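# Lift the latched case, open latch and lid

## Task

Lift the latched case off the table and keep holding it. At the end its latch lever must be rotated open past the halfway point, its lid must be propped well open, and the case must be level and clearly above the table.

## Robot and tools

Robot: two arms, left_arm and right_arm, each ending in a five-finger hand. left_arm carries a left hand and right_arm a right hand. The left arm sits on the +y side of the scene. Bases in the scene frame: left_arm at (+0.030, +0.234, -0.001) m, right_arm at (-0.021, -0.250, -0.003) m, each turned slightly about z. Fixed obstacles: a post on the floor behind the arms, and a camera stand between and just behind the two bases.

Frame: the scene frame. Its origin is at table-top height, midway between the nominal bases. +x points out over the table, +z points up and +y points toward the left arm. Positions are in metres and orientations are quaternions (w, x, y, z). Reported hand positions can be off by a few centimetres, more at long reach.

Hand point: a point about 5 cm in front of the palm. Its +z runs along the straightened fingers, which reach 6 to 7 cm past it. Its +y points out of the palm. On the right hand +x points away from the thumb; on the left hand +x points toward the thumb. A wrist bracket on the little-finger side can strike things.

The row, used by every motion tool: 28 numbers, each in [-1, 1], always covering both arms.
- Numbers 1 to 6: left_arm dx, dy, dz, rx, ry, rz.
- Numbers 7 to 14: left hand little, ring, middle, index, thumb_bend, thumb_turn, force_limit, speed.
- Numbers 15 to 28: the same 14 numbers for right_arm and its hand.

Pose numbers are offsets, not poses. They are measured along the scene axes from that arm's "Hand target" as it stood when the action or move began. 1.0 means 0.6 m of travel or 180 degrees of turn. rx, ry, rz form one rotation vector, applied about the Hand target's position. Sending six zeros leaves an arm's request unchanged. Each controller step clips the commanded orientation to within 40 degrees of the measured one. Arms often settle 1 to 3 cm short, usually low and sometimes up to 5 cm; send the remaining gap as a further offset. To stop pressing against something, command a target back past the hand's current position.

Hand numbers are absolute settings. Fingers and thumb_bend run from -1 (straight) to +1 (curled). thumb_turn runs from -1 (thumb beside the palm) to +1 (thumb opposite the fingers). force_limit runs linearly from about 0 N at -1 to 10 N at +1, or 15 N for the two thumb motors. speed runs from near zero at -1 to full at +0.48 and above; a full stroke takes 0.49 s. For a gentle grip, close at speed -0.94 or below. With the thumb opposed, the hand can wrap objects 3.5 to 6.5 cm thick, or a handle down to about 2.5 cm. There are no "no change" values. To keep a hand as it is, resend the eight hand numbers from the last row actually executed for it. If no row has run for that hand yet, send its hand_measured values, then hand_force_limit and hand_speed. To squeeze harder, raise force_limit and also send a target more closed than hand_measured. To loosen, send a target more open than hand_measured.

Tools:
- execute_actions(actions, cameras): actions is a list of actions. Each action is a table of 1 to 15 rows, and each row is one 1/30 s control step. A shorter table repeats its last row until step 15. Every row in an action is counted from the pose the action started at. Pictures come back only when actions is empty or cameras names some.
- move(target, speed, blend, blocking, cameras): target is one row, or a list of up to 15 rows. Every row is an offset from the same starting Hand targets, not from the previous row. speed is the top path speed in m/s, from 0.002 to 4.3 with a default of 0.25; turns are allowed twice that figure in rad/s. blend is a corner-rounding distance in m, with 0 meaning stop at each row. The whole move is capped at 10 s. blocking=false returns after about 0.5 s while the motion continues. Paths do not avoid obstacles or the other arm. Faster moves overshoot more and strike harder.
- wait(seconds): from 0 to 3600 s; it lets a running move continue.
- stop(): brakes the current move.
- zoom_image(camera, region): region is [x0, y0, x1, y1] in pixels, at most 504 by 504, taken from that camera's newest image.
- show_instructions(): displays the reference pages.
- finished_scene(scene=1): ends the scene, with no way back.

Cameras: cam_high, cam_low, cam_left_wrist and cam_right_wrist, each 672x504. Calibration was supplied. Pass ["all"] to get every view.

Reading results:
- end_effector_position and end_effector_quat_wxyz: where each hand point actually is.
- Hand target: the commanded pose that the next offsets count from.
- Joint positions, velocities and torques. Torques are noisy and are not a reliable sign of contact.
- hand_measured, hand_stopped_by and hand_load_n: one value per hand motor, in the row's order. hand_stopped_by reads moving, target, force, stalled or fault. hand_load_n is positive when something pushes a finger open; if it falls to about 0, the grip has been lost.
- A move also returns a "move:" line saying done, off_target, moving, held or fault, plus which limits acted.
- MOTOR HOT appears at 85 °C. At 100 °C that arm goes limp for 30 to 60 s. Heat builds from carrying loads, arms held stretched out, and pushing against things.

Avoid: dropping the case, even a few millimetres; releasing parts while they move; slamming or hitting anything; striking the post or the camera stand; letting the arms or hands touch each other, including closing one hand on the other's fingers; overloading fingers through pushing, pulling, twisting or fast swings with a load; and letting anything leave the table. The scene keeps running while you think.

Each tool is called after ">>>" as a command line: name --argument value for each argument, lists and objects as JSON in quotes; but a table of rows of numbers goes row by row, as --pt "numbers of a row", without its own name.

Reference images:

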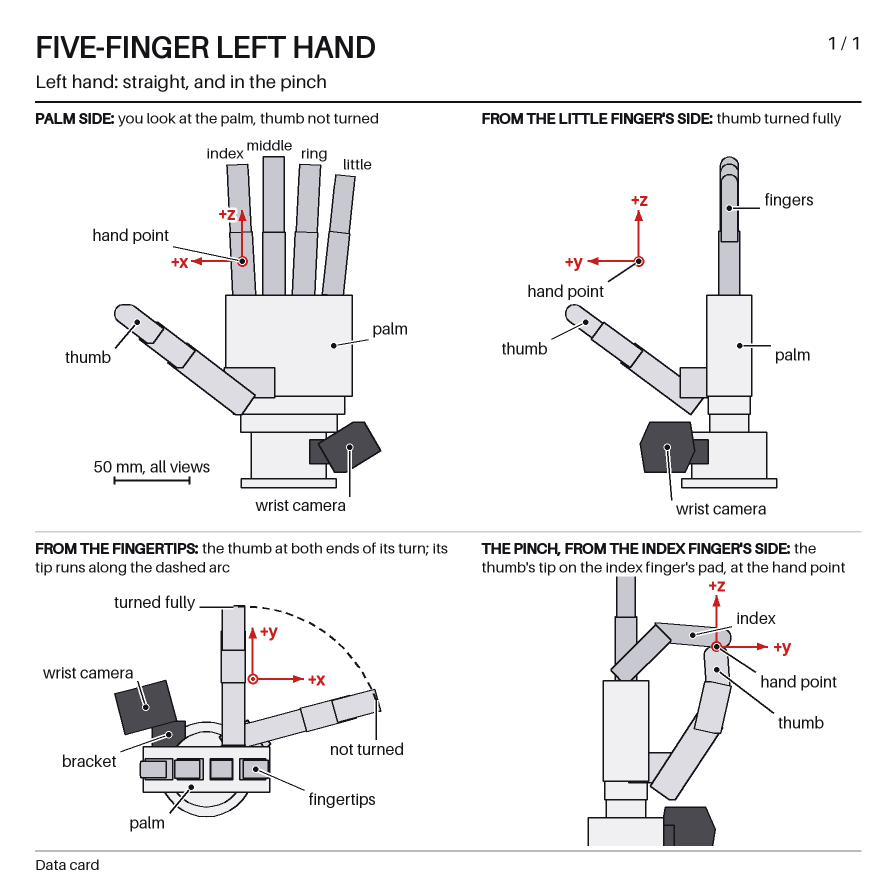

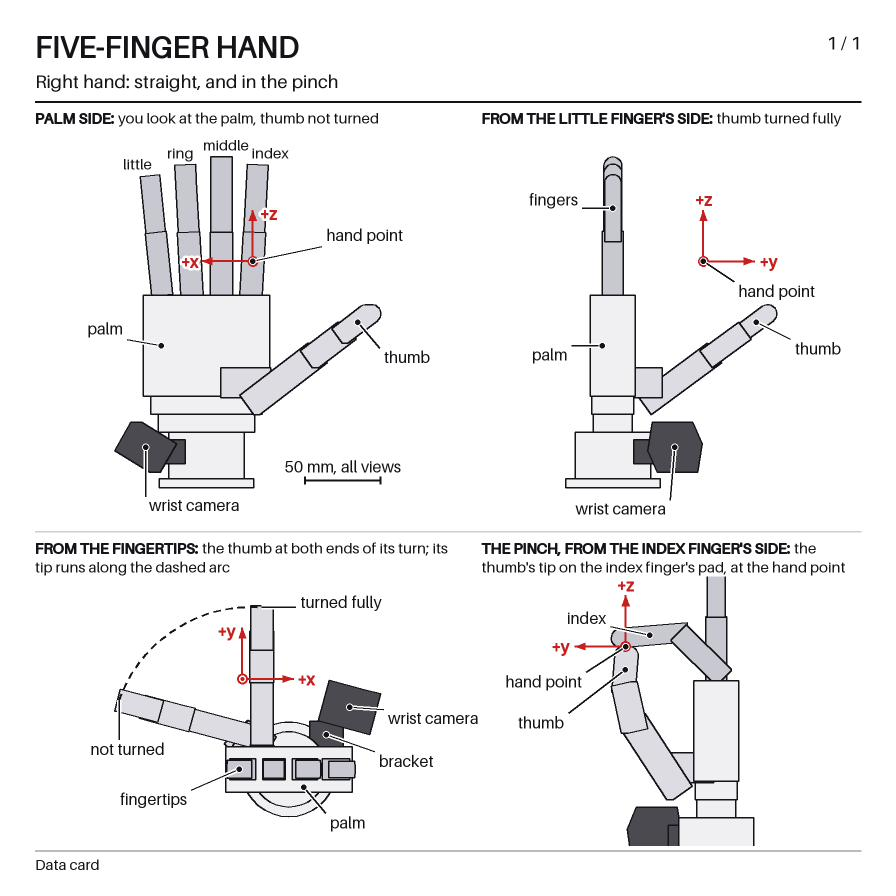

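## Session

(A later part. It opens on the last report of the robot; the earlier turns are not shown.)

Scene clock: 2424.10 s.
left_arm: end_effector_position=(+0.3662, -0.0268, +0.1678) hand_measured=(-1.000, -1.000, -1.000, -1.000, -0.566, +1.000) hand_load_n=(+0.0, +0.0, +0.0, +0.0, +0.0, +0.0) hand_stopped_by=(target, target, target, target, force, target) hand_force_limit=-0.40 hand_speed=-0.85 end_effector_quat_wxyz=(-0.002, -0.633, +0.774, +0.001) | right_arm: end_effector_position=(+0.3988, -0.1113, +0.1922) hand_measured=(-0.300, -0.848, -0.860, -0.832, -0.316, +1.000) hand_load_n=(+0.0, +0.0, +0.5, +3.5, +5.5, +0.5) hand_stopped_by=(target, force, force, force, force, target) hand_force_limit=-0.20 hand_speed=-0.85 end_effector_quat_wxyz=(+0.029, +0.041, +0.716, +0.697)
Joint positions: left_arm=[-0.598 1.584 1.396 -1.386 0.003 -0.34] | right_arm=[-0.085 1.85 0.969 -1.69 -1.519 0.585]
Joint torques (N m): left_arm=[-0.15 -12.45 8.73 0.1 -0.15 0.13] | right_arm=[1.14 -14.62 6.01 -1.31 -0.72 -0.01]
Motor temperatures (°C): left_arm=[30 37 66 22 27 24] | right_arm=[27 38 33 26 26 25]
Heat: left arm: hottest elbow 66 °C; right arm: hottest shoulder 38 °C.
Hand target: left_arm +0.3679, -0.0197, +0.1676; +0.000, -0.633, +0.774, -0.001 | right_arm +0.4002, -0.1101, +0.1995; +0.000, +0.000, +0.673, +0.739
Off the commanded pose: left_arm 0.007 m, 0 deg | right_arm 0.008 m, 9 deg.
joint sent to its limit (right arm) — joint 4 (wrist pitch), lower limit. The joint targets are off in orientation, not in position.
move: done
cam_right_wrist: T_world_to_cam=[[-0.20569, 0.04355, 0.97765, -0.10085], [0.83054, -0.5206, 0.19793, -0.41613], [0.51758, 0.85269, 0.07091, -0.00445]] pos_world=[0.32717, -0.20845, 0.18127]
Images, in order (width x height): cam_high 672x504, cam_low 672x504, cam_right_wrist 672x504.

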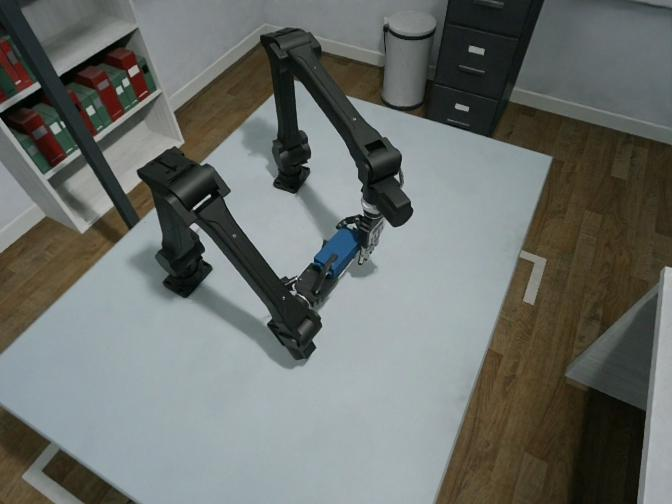

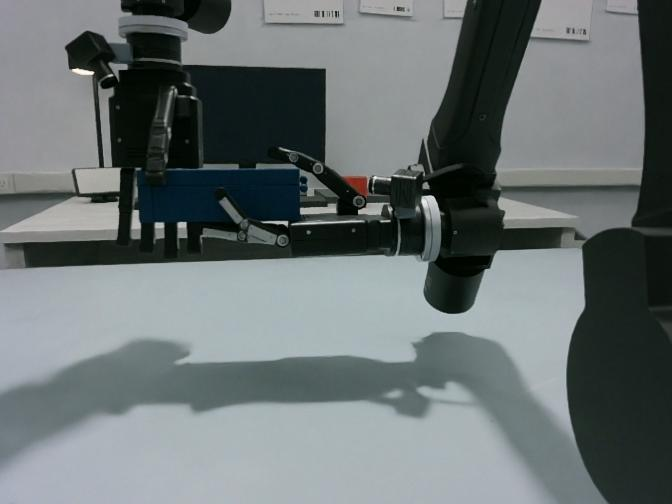

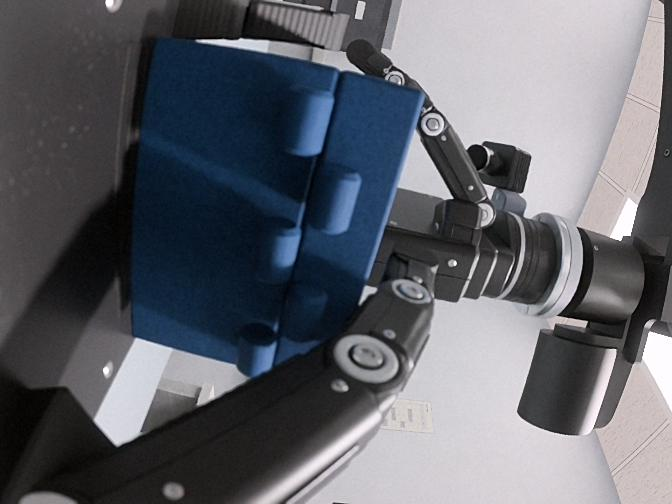

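>>> move --pt "0.008 0.0 0.0 0 0 0.0 -1 -1 -1 -1 -1 1 -0.4 -0.2 0 0 0 0 0 0 -0.3 -0.6 -0.6 -0.6 -0.2 1 -0.2 -0.85" --speed 0.03 --cameras '["cam_left_wrist"]'

>>> move --pt "0.012 0.0 0.18 0 0 0.0 -1 -1 -1 -1 -1 1 -0.4 -0.2 0 0 0 0 0 0 -0.3 -0.6 -0.6 -0.6 -0.2 1 -0.2 -0.85" --speed 0.08 --cameras '["cam_left_wrist","cam_high"]'

>>> zoom_image --camera "cam_high" --region '[300, 190, 400, 290]'

Scene clock: 2435.70 s.
left_arm: end_effector_position=(+0.3678, -0.0243, +0.1678) hand_measured=(-1.000, -1.000, -1.000, -1.000, -1.000, +1.000) hand_load_n=(+0.0, +0.0, +0.0, +0.0, +0.0, +0.0) hand_stopped_by=(target, target, target, target, target, target) hand_force_limit=-0.40 hand_speed=-0.20 end_effector_quat_wxyz=(-0.002, -0.633, +0.774, +0.001) | right_arm: end_effector_position=(+0.3988, -0.1113, +0.1922) hand_measured=(-0.300, -0.848, -0.860, -0.832, -0.316, +1.000) hand_load_n=(+0.0, +0.5, +0.0, +3.5, +6.0, +0.5) hand_stopped_by=(target, force, force, force, force, target) hand_force_limit=-0.20 hand_speed=-0.85 end_effector_quat_wxyz=(+0.029, +0.041, +0.716, +0.697)
Joint positions: left_arm=[-0.591 1.584 1.396 -1.386 0.003 -0.335] | right_arm=[-0.085 1.85 0.969 -1.69 -1.519 0.585]
Joint torques (N m): left_arm=[-0.21 -11.75 9.73 0.05 -0.15 0.18] | right_arm=[0.85 -14.33 6.02 -1.24 -0.7 -0.01]
Motor temperatures (°C): left_arm=[30 36 65 22 27 24] | right_arm=[27 38 33 26 26 25]
Heat: left arm: hottest elbow 65 °C; right arm: hottest shoulder 38 °C.
Hand target: left_arm +0.3727, -0.0197, +0.1676; +0.000, -0.633, +0.774, -0.001 | right_arm +0.4002, -0.1101, +0.1995; +0.000, +0.000, +0.673, +0.739
Off the commanded pose: left_arm 0.007 m, 0 deg | right_arm 0.008 m, 9 deg.
joint sent to its limit (right arm) — joint 4 (wrist pitch), lower limit. The joint targets are off in orientation, not in position.
move: done
cam_left_wrist: T_world_to_cam=[[0.93113, -0.36453, -0.01047, -0.3524], [-0.30428, -0.79242, 0.52866, 0.00314], [-0.20101, -0.48907, -0.84877, 0.32322]] pos_world=[0.39406, 0.03211, 0.26899]

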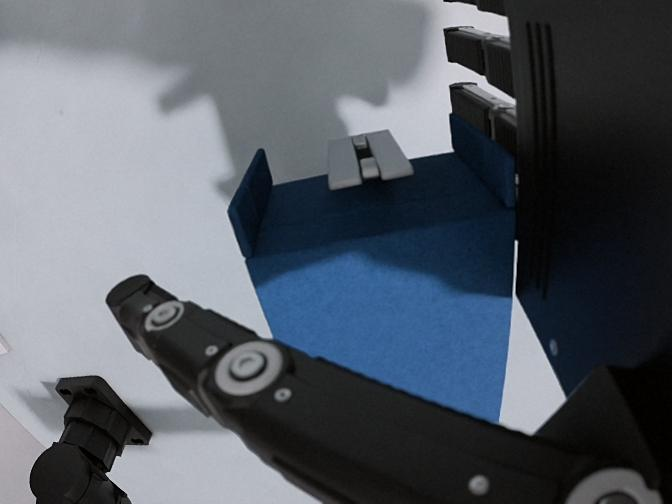

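Scene clock: 2437.67 s.
left_arm: end_effector_position=(+0.3686, -0.0211, +0.2633) hand_measured=(-1.000, -1.000, -1.000, -1.000, -1.000, +1.000) hand_load_n=(+0.0, +0.0, +0.0, +0.0, +0.0, +0.0) hand_stopped_by=(target, target, target, target, target, target) hand_force_limit=-0.40 hand_speed=-0.20 end_effector_quat_wxyz=(-0.006, -0.633, +0.774, +0.012) | right_arm: end_effector_position=(+0.3988, -0.1113, +0.1922) hand_measured=(-0.300, -0.848, -0.860, -0.832, -0.316, +1.000) hand_load_n=(+0.5, +0.0, +0.0, +3.5, +6.0, +0.5) hand_stopped_by=(target, force, force, force, force, target) hand_force_limit=-0.20 hand_speed=-0.85 end_effector_quat_wxyz=(+0.029, +0.041, +0.716, +0.697)
Joint positions: left_arm=[-0.585 1.582 1.642 -1.657 0.003 -0.327] | right_arm=[-0.085 1.85 0.969 -1.69 -1.519 0.585]
Joint torques (N m): left_arm=[-0.15 -11.52 13.29 -0.43 -0.15 0.16] | right_arm=[0.97 -14.51 6.05 -1.31 -0.71 0]
Motor temperatures (°C): left_arm=[30 36 66 22 27 24] | right_arm=[27 38 33 26 26 25]
Heat: left arm: hottest elbow 66 °C; right arm: hottest shoulder 38 °C.
Hand target: left_arm +0.3800, -0.0197, +0.2755; +0.000, -0.633, +0.774, -0.001 | right_arm +0.4002, -0.1101, +0.1995; +0.000, +0.000, +0.673, +0.739
Off the commanded pose: left_arm 0.017 m, 2 deg | right_arm 0.008 m, 9 deg.
joint sent to its limit (right arm) — joint 4 (wrist pitch), lower limit. The joint targets are off in orientation, not in position.
move: off_target (left_arm)
cam_left_wrist: T_world_to_cam=[[0.93028, -0.36533, -0.03341, -0.34459], [-0.29467, -0.79839, 0.52511, -0.04728], [-0.21851, -0.47866, -0.85037, 0.41307]] pos_world=[0.39689, 0.03408, 0.36458]
Images, in order (width x height): cam_high 672x504, cam_left_wrist 672x504.

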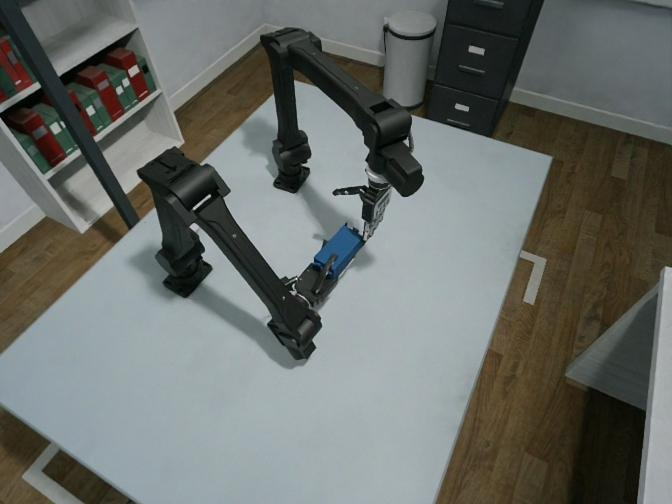

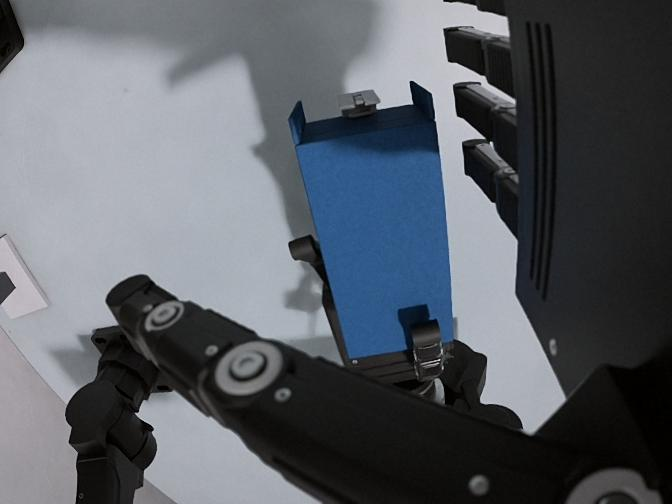

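Scaled by 5.040 from the camera's image (finer frame: 960x720).

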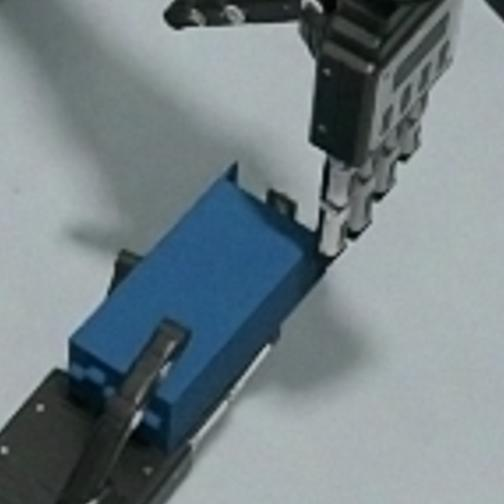

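>>> move --pt "0.02 0.02 0.03 0 0 0.0 1 1 1 -1 -1 -1 0.2 0.3 0 0 0 0 0 0 -0.3 -0.6 -0.6 -0.6 -0.2 1 -0.2 -0.85" --pt "0.033 0.13 0.03 0 0 -0.481 1 1 1 -1 -1 -1 0.2 0.3 0 0 0 0 0 0 -0.3 -0.6 -0.6 -0.6 -0.2 1 -0.2 -0.85" --speed 0.1 --cameras '["cam_high","cam_low"]'

>>> zoom_image --camera "cam_high" --region '[325, 200, 385, 260]'

Scene clock: 2459.67 s.
left_arm: end_effector_position=(+0.4059, +0.0593, +0.2919) hand_measured=(+1.000, +1.000, +1.000, -1.000, -1.000, -1.000) hand_load_n=(+0.0, +0.0, +0.0, -0.5, +0.0, +0.0) hand_stopped_by=(target, target, target, target, target, target) hand_force_limit=0.20 hand_speed=0.30 end_effector_quat_wxyz=(+0.010, +0.057, +0.998, -0.008) | right_arm: end_effector_position=(+0.3988, -0.1113, +0.1922) hand_measured=(-0.300, -0.848, -0.860, -0.832, -0.316, +1.000) hand_load_n=(+0.0, +0.0, +0.5, +3.5, +6.0, +0.5) hand_stopped_by=(target, force, force, force, force, target) hand_force_limit=-0.20 hand_speed=-0.85 end_effector_quat_wxyz=(+0.029, +0.041, +0.716, +0.697)
Joint positions: left_arm=[-0.59 1.546 1.683 -1.683 0.005 1.151] | right_arm=[-0.085 1.85 0.969 -1.69 -1.519 0.585]
Joint torques (N m): left_arm=[-2.49 -12.22 9.03 -0.32 -0.25 0.16] | right_arm=[0.97 -14.04 6.09 -1.32 -0.73 -0.03]
Motor temperatures (°C): left_arm=[30 36 68 22 27 24] | right_arm=[27 38 32 26 26 25]
Heat: left arm: hottest elbow 68 °C; right arm: hottest shoulder 38 °C.
Hand target: left_arm +0.3996, +0.0582, +0.2936; -0.001, +0.070, +0.998, -0.001 | right_arm +0.4002, -0.1101, +0.1995; +0.000, +0.000, +0.673, +0.739
Off the commanded pose: left_arm 0.006 m, 2 deg | right_arm 0.008 m, 9 deg.
joint sent to its limit (left arm) — joint 4 (wrist pitch), lower limit. The joint targets still meet the commanded pose.
joint sent to its limit (right arm) — joint 4 (wrist pitch), lower limit. The joint targets are off in orientation, not in position.
move: done

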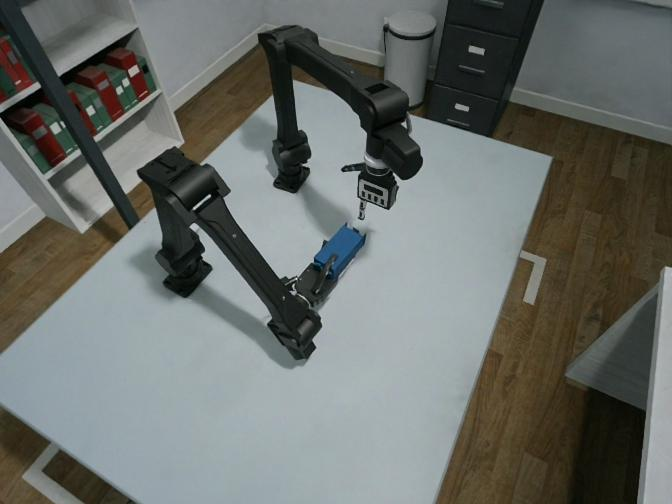

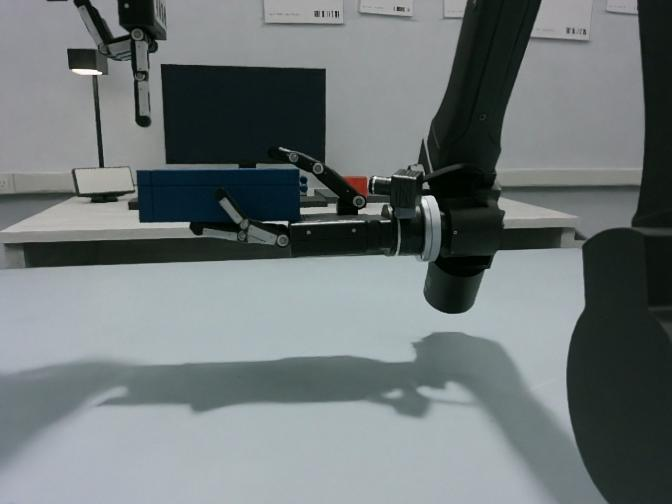

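Scaled by 8.400 from the camera's image (finer frame: 960x720).

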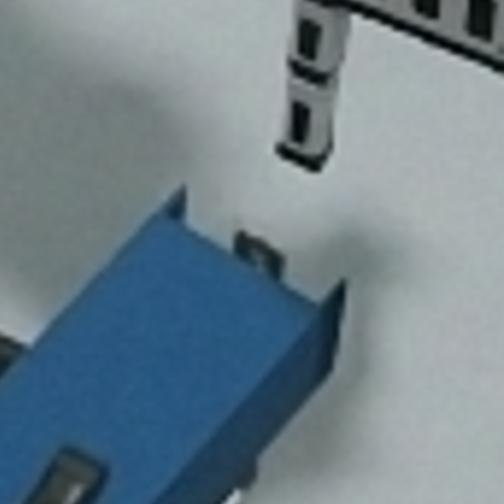

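>>> move --pt "-0.0077 -0.045 -0.0427 0 0 0.0 1 1 1 -1 -1 -1 0.2 0.3 0 0 0 0 0 0 -0.3 -0.6 -0.6 -0.6 -0.2 1 -0.2 -0.85" --pt "0.0 -0.010 -0.046 0 0 0.0 1 1 1 -1 -1 -1 0.2 0.3 0 0 0 0 0 0 -0.3 -0.6 -0.6 -0.6 -0.2 1 -0.2 -0.85" --speed 0.06 --cameras '[]'

Scene clock: 2472.90 s.
left_arm: end_effector_position=(+0.3961, +0.0474, +0.2709) hand_measured=(+1.000, +1.000, +1.000, -1.000, -1.000, -1.000) hand_load_n=(+0.0, +0.0, +0.0, +0.0, +0.0, +0.0) hand_stopped_by=(target, target, target, target, target, target) hand_force_limit=0.20 hand_speed=0.30 end_effector_quat_wxyz=(+0.001, +0.069, +0.998, -0.003) | right_arm: end_effector_position=(+0.3988, -0.1113, +0.1922) hand_measured=(-0.300, -0.848, -0.860, -0.832, -0.316, +1.000) hand_load_n=(+0.0, +0.0, +0.0, +3.5, +6.0, +0.5) hand_stopped_by=(target, force, force, force, force, target) hand_force_limit=-0.20 hand_speed=-0.85 end_effector_quat_wxyz=(+0.029, +0.041, +0.716, +0.697)
Joint positions: left_arm=[-0.626 1.546 1.625 -1.645 0.004 1.14] | right_arm=[-0.085 1.85 0.969 -1.69 -1.519 0.585]
Joint torques (N m): left_arm=[-0.32 -11.22 9.07 0.21 -0.15 0.16] | right_arm=[0.91 -14.51 6.04 -1.33 -0.71 0]
Motor temperatures (°C): left_arm=[30 36 68 22 27 24] | right_arm=[27 38 32 26 26 25]
Heat: left arm: hottest elbow 68 °C; right arm: hottest shoulder 38 °C.
Hand target: left_arm +0.3997, +0.0522, +0.2660; -0.001, +0.070, +0.998, -0.001 | right_arm +0.4002, -0.1101, +0.1995; +0.000, +0.000, +0.673, +0.739
Off the commanded pose: left_arm 0.008 m, 0 deg | right_arm 0.008 m, 9 deg.
joint sent to its limit (right arm) — joint 4 (wrist pitch), lower limit. The joint targets are off in orientation, not in position.
move: done

>>> move --pt "-0.002 0.001 -0.031 0 0 0.0 1 1 1 -1 -1 -1 0.2 0.3 0 0 0 0 0 0 -0.3 -0.6 -0.6 -0.6 -0.2 1 -0.2 -0.85" --speed 0.03 --cameras '["cam_high","cam_low"]'

>>> zoom_image --camera "cam_high" --region '[325, 200, 385, 260]'

>>> zoom_image --camera "cam_low" --region '[120, 100, 240, 200]'

Scene clock: 2479.40 s.
left_arm: end_effector_position=(+0.3958, +0.0477, +0.2502) hand_measured=(+1.000, +1.000, +1.000, -1.000, -1.000, -1.000) hand_load_n=(+0.0, +0.0, +0.0, +0.0, +0.0, +0.0) hand_stopped_by=(target, target, target, target, target, target) hand_force_limit=0.20 hand_speed=0.30 end_effector_quat_wxyz=(-0.001, +0.070, +0.998, -0.002) | right_arm: end_effector_position=(+0.3987, -0.1113, +0.1921) hand_measured=(-0.300, -0.848, -0.860, -0.832, -0.316, +1.000) hand_load_n=(+0.5, +0.0, -0.5, +3.5, +6.0, +0.5) hand_stopped_by=(target, force, force, force, force, target) hand_force_limit=-0.20 hand_speed=-0.85 end_effector_quat_wxyz=(+0.029, +0.041, +0.716, +0.697)
Joint positions: left_arm=[-0.626 1.546 1.57 -1.596 0.004 1.141] | right_arm=[-0.085 1.85 0.969 -1.69 -1.519 0.585]
Joint torques (N m): left_arm=[-0.26 -11.69 9.05 0.18 -0.15 0.14] | right_arm=[0.79 -14.51 6.09 -1.25 -0.73 -0.02]
Motor temperatures (°C): left_arm=[30 35 66 22 27 24] | right_arm=[27 38 32 26 26 25]
Heat: left arm: hottest elbow 66 °C; right arm: hottest shoulder 38 °C.
Hand target: left_arm +0.3984, +0.0528, +0.2474; -0.001, +0.070, +0.998, -0.001 | right_arm +0.4002, -0.1101, +0.1995; +0.000, +0.000, +0.673, +0.739
Off the commanded pose: left_arm 0.006 m, 0 deg | right_arm 0.008 m, 9 deg.
joint sent to its limit (right arm) — joint 4 (wrist pitch), lower limit. The joint targets are off in orientation, not in position.
move: done

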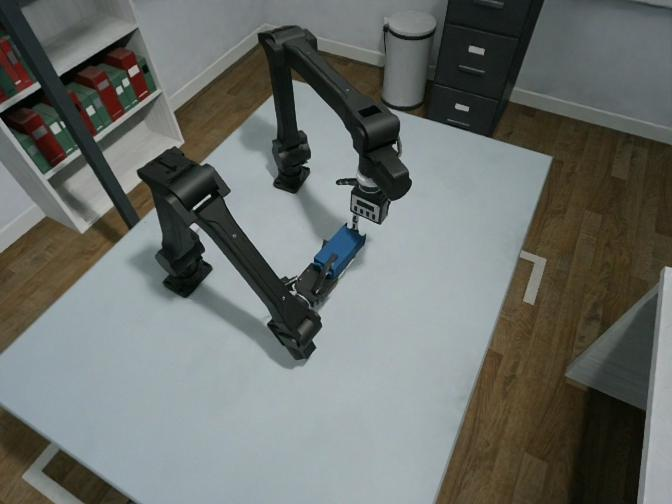

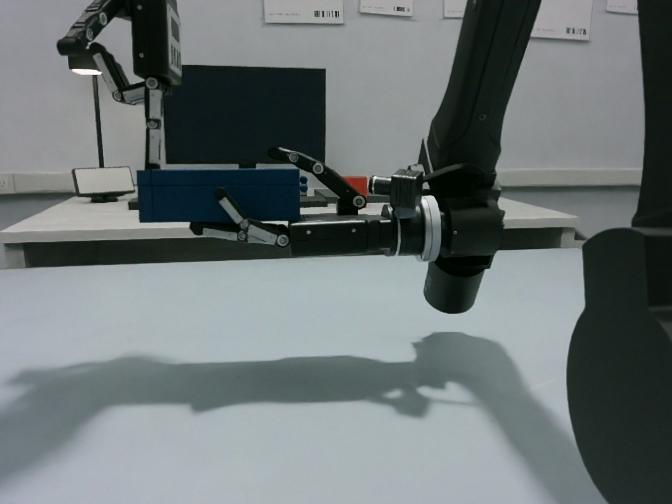

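Scaled by 8.400 from the camera's image (finer frame: 960x720).

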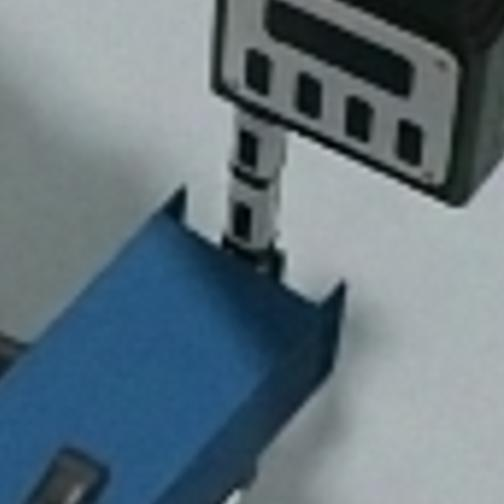

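Scaled by 4.200 from the camera's image (finer frame: 960x720).

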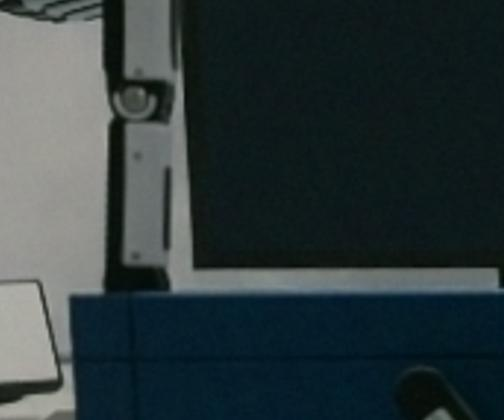

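>>> move --pt "0.0 0.002 -0.022 0 0 0.0 1 1 1 -1 -1 -1 0.2 0.3 0 0 0 0 0 0 -0.3 -0.6 -0.6 -0.6 -0.2 1 -0.2 -0.85" --speed 0.03 --cameras '["cam_high","cam_low"]'

>>> zoom_image --camera "cam_high" --region '[325, 200, 385, 260]'

>>> zoom_image --camera "cam_low" --region '[120, 100, 240, 200]'

Scene clock: 2484.27 s.
left_arm: end_effector_position=(+0.3956, +0.0488, +0.2446) hand_measured=(+1.000, +1.000, +1.000, -1.000, -1.000, -1.000) hand_load_n=(+0.0, +0.0, +0.0, -0.5, +0.0, +0.0) hand_stopped_by=(target, target, target, target, target, target) hand_force_limit=0.20 hand_speed=0.30 end_effector_quat_wxyz=(+0.004, +0.070, +0.998, -0.005) | right_arm: end_effector_position=(+0.3978, -0.1109, +0.1915) hand_measured=(-0.300, -0.850, -0.860, -0.832, -0.316, +1.000) hand_load_n=(+0.0, +2.0, +1.5, +4.5, +5.0, +0.5) hand_stopped_by=(target, force, force, force, force, target) hand_force_limit=-0.20 hand_speed=-0.85 end_effector_quat_wxyz=(+0.027, +0.039, +0.717, +0.696)
Joint positions: left_arm=[-0.624 1.534 1.544 -1.568 0.004 1.144] | right_arm=[-0.085 1.85 0.969 -1.69 -1.513 0.585]
Joint torques (N m): left_arm=[0.09 -10.75 8.2 0.68 -0.14 0.15] | right_arm=[1.14 -14.39 6.15 -1.31 -0.95 -0.01]
Motor temperatures (°C): left_arm=[30 35 66 22 27 24] | right_arm=[27 38 32 26 26 25]
Heat: left arm: hottest elbow 66 °C; right arm: hottest shoulder 38 °C.
Hand target: left_arm +0.3985, +0.0540, +0.2341; -0.001, +0.070, +0.998, -0.001 | right_arm +0.4002, -0.1100, +0.1995; +0.000, +0.000, +0.673, +0.739
Off the commanded pose: left_arm 0.012 m, 1 deg | right_arm 0.008 m, 9 deg.
joint sent to its limit (right arm) — joint 4 (wrist pitch), lower limit. The joint targets are off in orientation, not in position.
move: off_target (left_arm)

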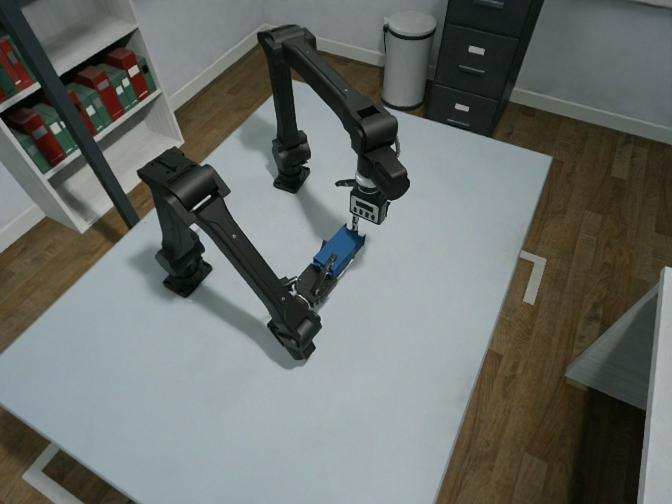

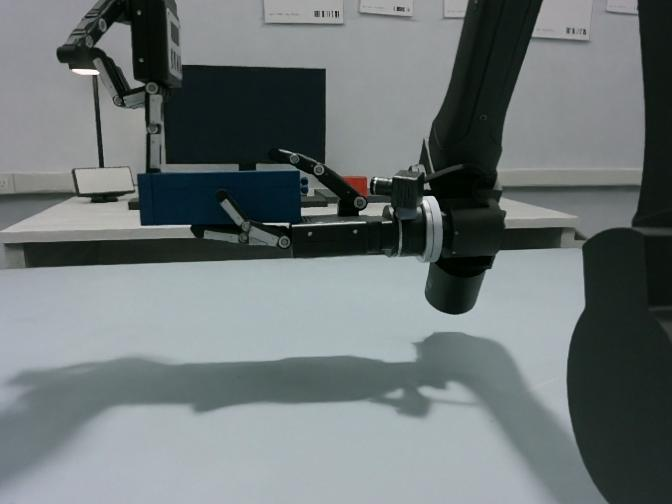

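Scaled by 8.400 from the camera's image (finer frame: 960x720).

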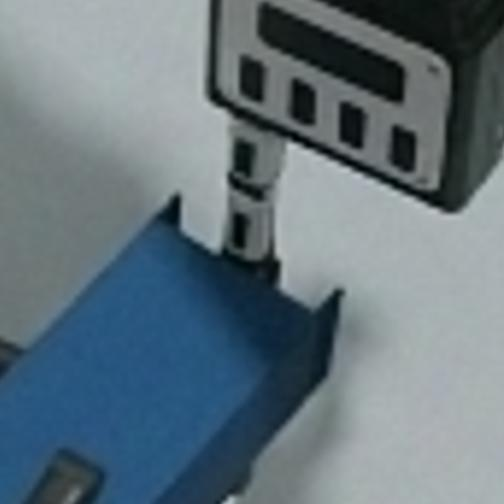

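Scaled by 4.200 from the camera's image (finer frame: 960x720).

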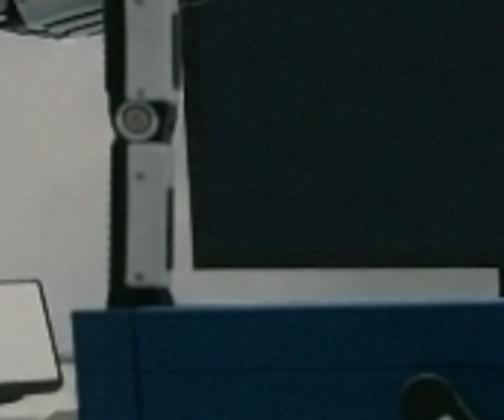

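>>> move --pt "0.008 0.032 -0.004 0 0 0.0 1 1 1 -1 -1 -1 0.2 0.3 0 0 0 0 0 0 -0.3 -0.6 -0.6 -0.6 -0.2 1 -0.2 -0.85" --speed 0.03 --cameras '["cam_high","cam_low"]'

>>> zoom_image --camera "cam_high" --region '[325, 200, 385, 260]'

>>> zoom_image --camera "cam_low" --region '[120, 100, 240, 200]'

Scene clock: 2489.27 s.
left_arm: end_effector_position=(+0.3968, +0.0575, +0.2426) hand_measured=(+1.000, +1.000, +1.000, -1.000, -1.000, -1.000) hand_load_n=(+0.0, +0.0, +0.0, +0.0, +0.0, +0.0) hand_stopped_by=(target, target, target, target, target, target) hand_force_limit=0.20 hand_speed=0.30 end_effector_quat_wxyz=(+0.004, +0.074, +0.997, -0.013) | right_arm: end_effector_position=(+0.3973, -0.1100, +0.1914) hand_measured=(-0.300, -0.850, -0.860, -0.832, -0.316, +1.000) hand_load_n=(+0.0, +3.0, +2.5, +6.0, +4.5, +0.5) hand_stopped_by=(target, force, force, force, force, target) hand_force_limit=-0.20 hand_speed=-0.85 end_effector_quat_wxyz=(+0.026, +0.038, +0.717, +0.695)
Joint positions: left_arm=[-0.601 1.519 1.523 -1.557 0.02 1.175] | right_arm=[-0.083 1.85 0.969 -1.69 -1.512 0.585]
Joint torques (N m): left_arm=[1.26 -10.58 7.99 0.34 -0.77 0.25] | right_arm=[0.5 -14.33 6.02 -1.36 -1.02 -0.03]
Motor temperatures (°C): left_arm=[30 35 66 22 27 24] | right_arm=[27 38 32 26 26 25]
Heat: left arm: hottest elbow 66 °C; right arm: hottest shoulder 38 °C.
Hand target: left_arm +0.4033, +0.0733, +0.2318; -0.001, +0.070, +0.998, -0.001 | right_arm +0.4002, -0.1100, +0.1995; +0.000, +0.000, +0.673, +0.739
Off the commanded pose: left_arm 0.020 m, 2 deg | right_arm 0.009 m, 9 deg.
joint sent to its limit (right arm) — joint 4 (wrist pitch), lower limit. The joint targets are off in orientation, not in position.
move: off_target (left_arm)

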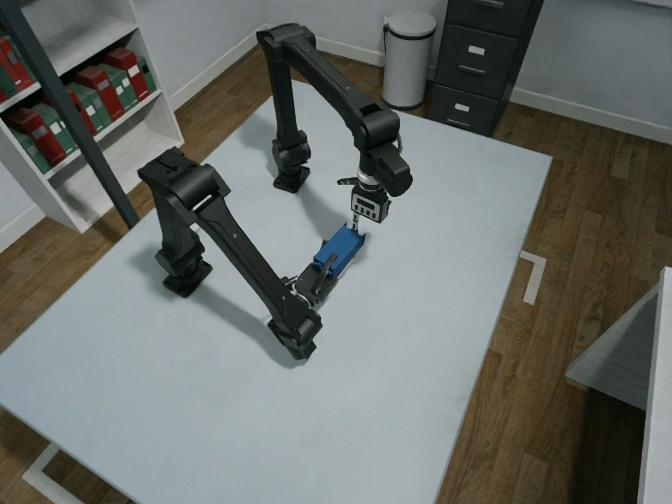

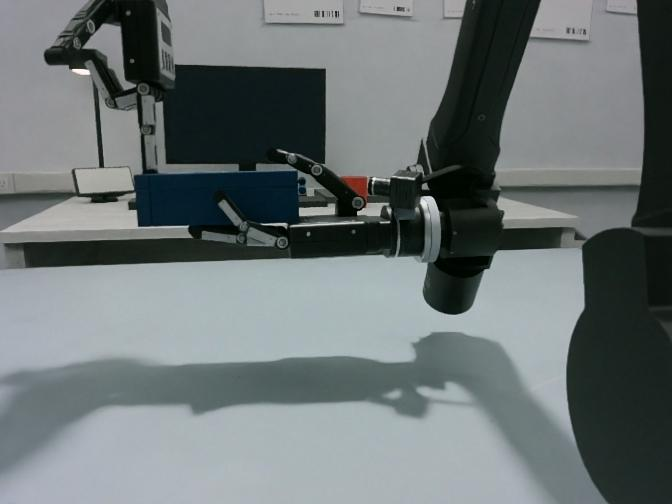

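Scaled by 8.400 from the camera's image (finer frame: 960x720).

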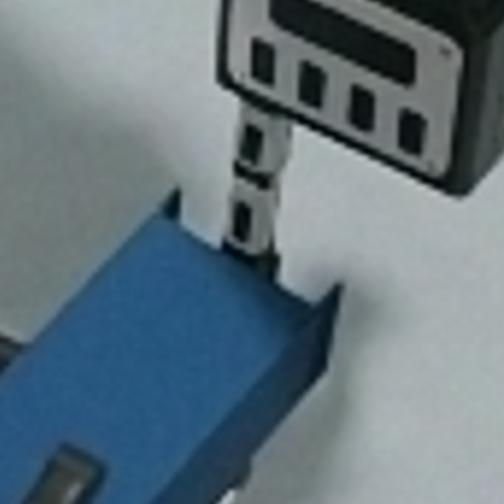

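Scaled by 4.200 from the camera's image (finer frame: 960x720).

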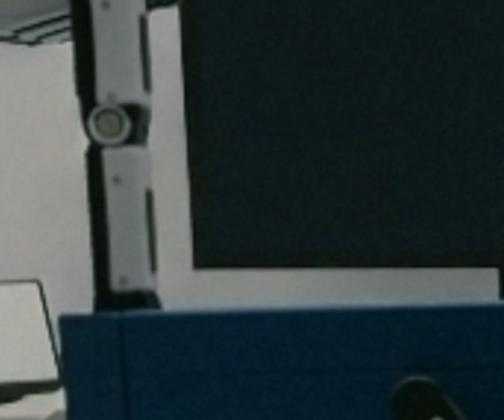

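>>> move --pt "0.006 0.030 -0.006 0 0 0.0 1 1 1 -1 -1 -1 0.2 0.3 0 0 0 0 0 0 -0.3 -0.6 -0.6 -0.6 -0.2 1 -0.2 -0.85" --speed 0.03 --cameras '["cam_high","cam_low"]'

>>> zoom_image --camera "cam_high" --region '[325, 200, 385, 260]'

>>> zoom_image --camera "cam_low" --region '[120, 100, 240, 200]'

Scene clock: 2493.40 s.
left_arm: end_effector_position=(+0.4021, +0.0718, +0.2381) hand_measured=(+1.000, +1.000, +1.000, -1.000, -1.000, -1.000) hand_load_n=(+0.0, +0.0, +0.0, +0.5, +0.0, +0.0) hand_stopped_by=(target, target, target, target, target, target) hand_force_limit=0.20 hand_speed=0.30 end_effector_quat_wxyz=(+0.006, +0.075, +0.997, -0.018) | right_arm: end_effector_position=(+0.3960, -0.1065, +0.1910) hand_measured=(-0.300, -0.850, -0.860, -0.832, -0.314, +1.000) hand_load_n=(+0.0, +1.0, +3.0, +7.0, +2.5, +0.0) hand_stopped_by=(target, force, force, force, force, target) hand_force_limit=-0.20 hand_speed=-0.85 end_effector_quat_wxyz=(+0.022, +0.035, +0.718, +0.695)
Joint positions: left_arm=[-0.565 1.507 1.5 -1.538 0.028 1.212] | right_arm=[-0.075 1.851 0.969 -1.69 -1.51 0.586]
Joint torques (N m): left_arm=[1.38 -10.64 7.94 0.08 -1.09 0.24] | right_arm=[0.44 -14.33 6.06 -1.31 -1.11 -0.03]
Motor temperatures (°C): left_arm=[30 35 65 22 27 24] | right_arm=[27 38 32 26 26 25]
Heat: left arm: hottest elbow 65 °C; right arm: hottest shoulder 38 °C.
Hand target: left_arm +0.4068, +0.0912, +0.2281; -0.001, +0.070, +0.998, -0.001 | right_arm +0.4002, -0.1102, +0.1995; +0.000, +0.000, +0.673, +0.739
Off the commanded pose: left_arm 0.022 m, 2 deg | right_arm 0.010 m, 9 deg.
joint sent to its limit (right arm) — joint 4 (wrist pitch), lower limit. The joint targets are off in orientation, not in position.
move: off_target (left_arm)

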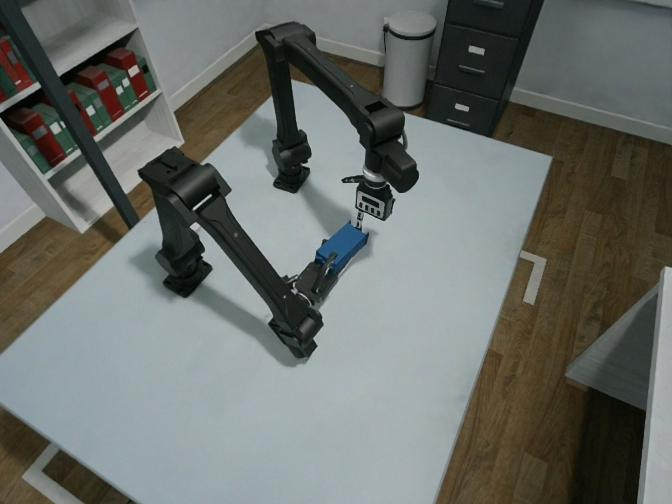

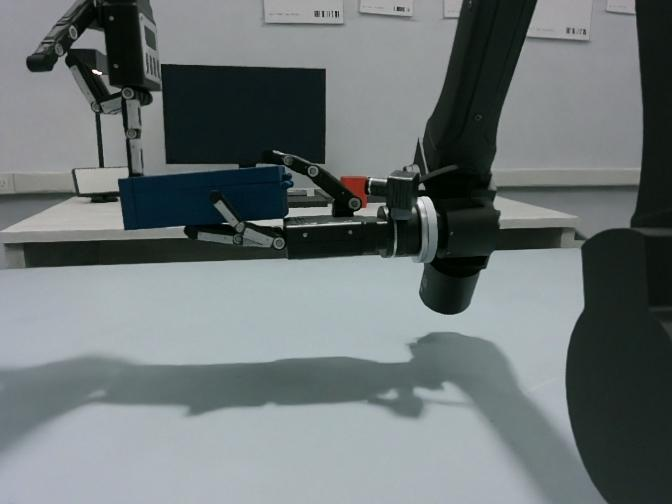

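Scaled by 8.400 from the camera's image (finer frame: 960x720).

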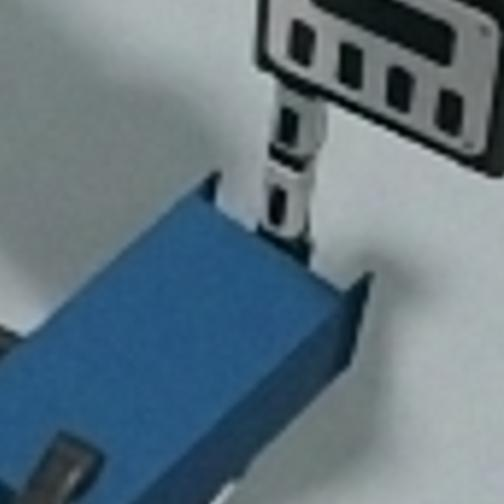

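Scaled by 4.200 from the camera's image (finer frame: 960x720).

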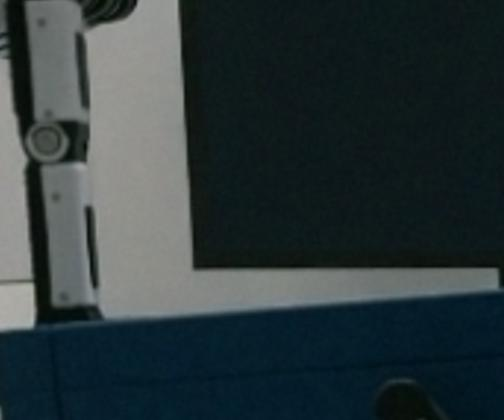

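>>> move --pt "-0.006 -0.045 0.008 0 0 0.0 1 1 1 -1 -1 -1 0.2 0.3 0 0 0 0 0 0 -0.3 -0.6 -0.6 -0.6 -0.2 1 -0.2 -0.85" --speed 0.02 --cameras '["cam_low"]'

>>> zoom_image --camera "cam_low" --region '[100, 80, 340, 260]'

Scene clock: 2511.73 s.
left_arm: end_effector_position=(+0.3995, +0.0690, +0.2388) hand_measured=(+1.000, +1.000, +1.000, -1.000, -1.000, -1.000) hand_load_n=(+0.0, +0.0, +0.0, +0.0, +0.0, +0.0) hand_stopped_by=(target, target, target, target, target, target) hand_force_limit=0.20 hand_speed=0.30 end_effector_quat_wxyz=(+0.007, +0.073, +0.997, -0.011) | right_arm: end_effector_position=(+0.3958, -0.1064, +0.1909) hand_measured=(-0.300, -0.850, -0.860, -0.832, -0.314, +1.000) hand_load_n=(+0.0, +1.5, +3.0, +6.5, +2.0, -0.5) hand_stopped_by=(target, force, force, force, force, target) hand_force_limit=-0.20 hand_speed=-0.85 end_effector_quat_wxyz=(+0.022, +0.035, +0.718, +0.695)
Joint positions: left_arm=[-0.579 1.507 1.5 -1.541 0.014 1.194] | right_arm=[-0.075 1.851 0.969 -1.69 -1.509 0.586]
Joint torques (N m): left_arm=[-2.08 -8.7 11.21 -0.32 -0.53 -0.07] | right_arm=[0.56 -14.1 6.05 -1.25 -1.17 -0.03]
Motor temperatures (°C): left_arm=[30 36 63 22 28 24] | right_arm=[27 39 32 26 27 25]
Heat: left arm: hottest elbow 63 °C; right arm: hottest shoulder 39 °C.
Hand target: left_arm +0.4032, +0.0643, +0.2329; -0.001, +0.070, +0.998, -0.001 | right_arm +0.4003, -0.1102, +0.1995; +0.000, +0.000, +0.673, +0.739
Off the commanded pose: left_arm 0.009 m, 1 deg | right_arm 0.010 m, 9 deg.
joint sent to its limit (right arm) — joint 4 (wrist pitch), lower limit. The joint targets are off in orientation, not in position.
move: done

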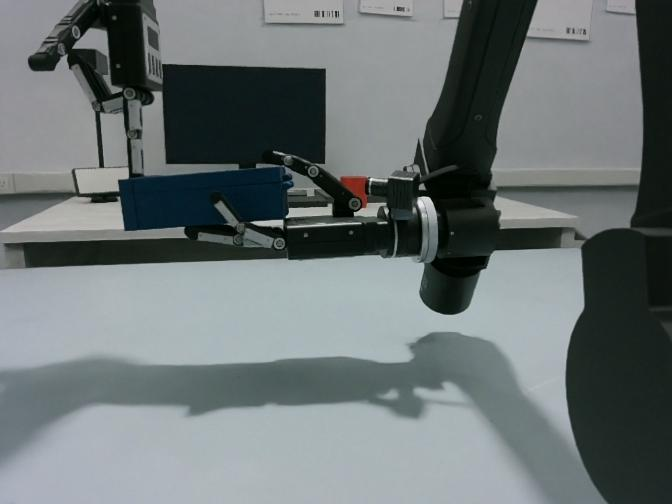

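Scaled by 2.100 from the camera's image (finer frame: 960x720).

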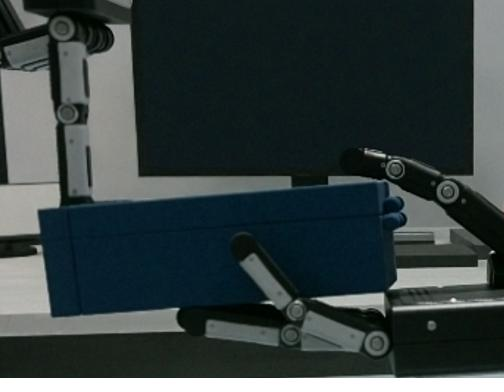

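>>> move --pt "-0.004 -0.020 0.03 0 0 0.0 1 1 1 -1 -1 -1 0.2 0.3 0 0 0 0 0 0 -0.3 -0.6 -0.6 -0.6 -0.2 1 -0.2 -0.85" --speed 0.02 --cameras '["cam_low"]'

>>> zoom_image --camera "cam_low" --region '[100, 80, 340, 260]'

Scene clock: 2516.30 s.
left_arm: end_effector_position=(+0.3938, +0.0633, +0.2478) hand_measured=(+1.000, +1.000, +1.000, -1.000, -1.000, -1.000) hand_load_n=(+0.0, +0.0, +0.0, +0.0, +0.0, +0.0) hand_stopped_by=(target, target, target, target, target, target) hand_force_limit=0.20 hand_speed=0.30 end_effector_quat_wxyz=(-0.002, +0.070, +0.998, -0.002) | right_arm: end_effector_position=(+0.3963, -0.1066, +0.1912) hand_measured=(-0.300, -0.850, -0.860, -0.832, -0.314, +1.000) hand_load_n=(+0.0, +1.5, +0.0, +1.5, +0.0, +0.0) hand_stopped_by=(target, force, force, force, force, target) hand_force_limit=-0.20 hand_speed=-0.85 end_effector_quat_wxyz=(+0.023, +0.036, +0.717, +0.695)
Joint positions: left_arm=[-0.599 1.52 1.534 -1.587 0.006 1.169] | right_arm=[-0.075 1.851 0.969 -1.69 -1.512 0.586]
Joint torques (N m): left_arm=[-2.43 -9 13.22 -0.31 -0.2 -0.07] | right_arm=[0.15 -13.92 6.08 -1.32 -1.02 -0.04]
Motor temperatures (°C): left_arm=[30 36 63 22 28 24] | right_arm=[27 39 32 26 27 25]
Heat: left arm: hottest elbow 63 °C; right arm: hottest shoulder 39 °C.
Hand target: left_arm +0.4009, +0.0523, +0.2509; -0.001, +0.070, +0.998, -0.001 | right_arm +0.4002, -0.1101, +0.1995; +0.000, +0.000, +0.673, +0.739
Off the commanded pose: left_arm 0.013 m, 0 deg | right_arm 0.010 m, 9 deg.
joint sent to its limit (right arm) — joint 4 (wrist pitch), lower limit. The joint targets are off in orientation, not in position.
move: off_target (left_arm)

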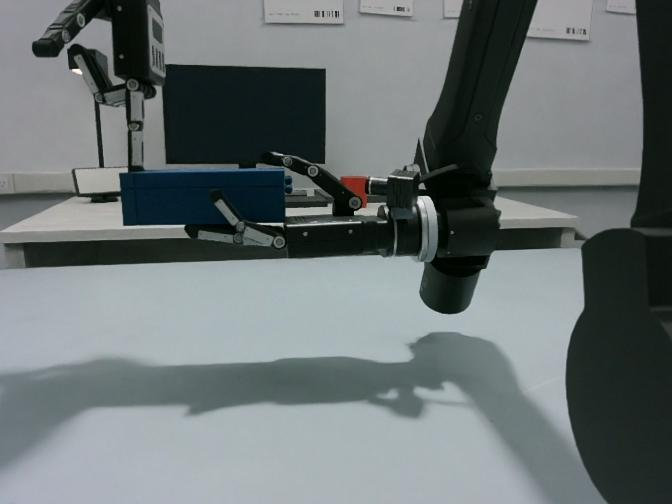

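Scaled by 2.100 from the camera's image (finer frame: 960x720).

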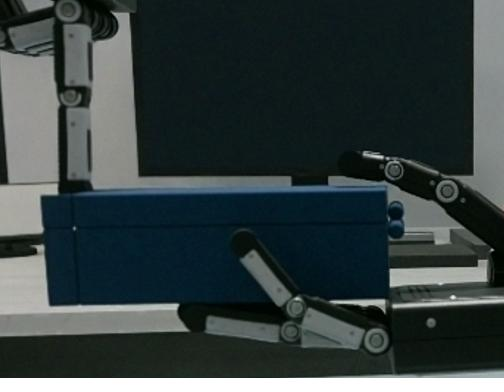

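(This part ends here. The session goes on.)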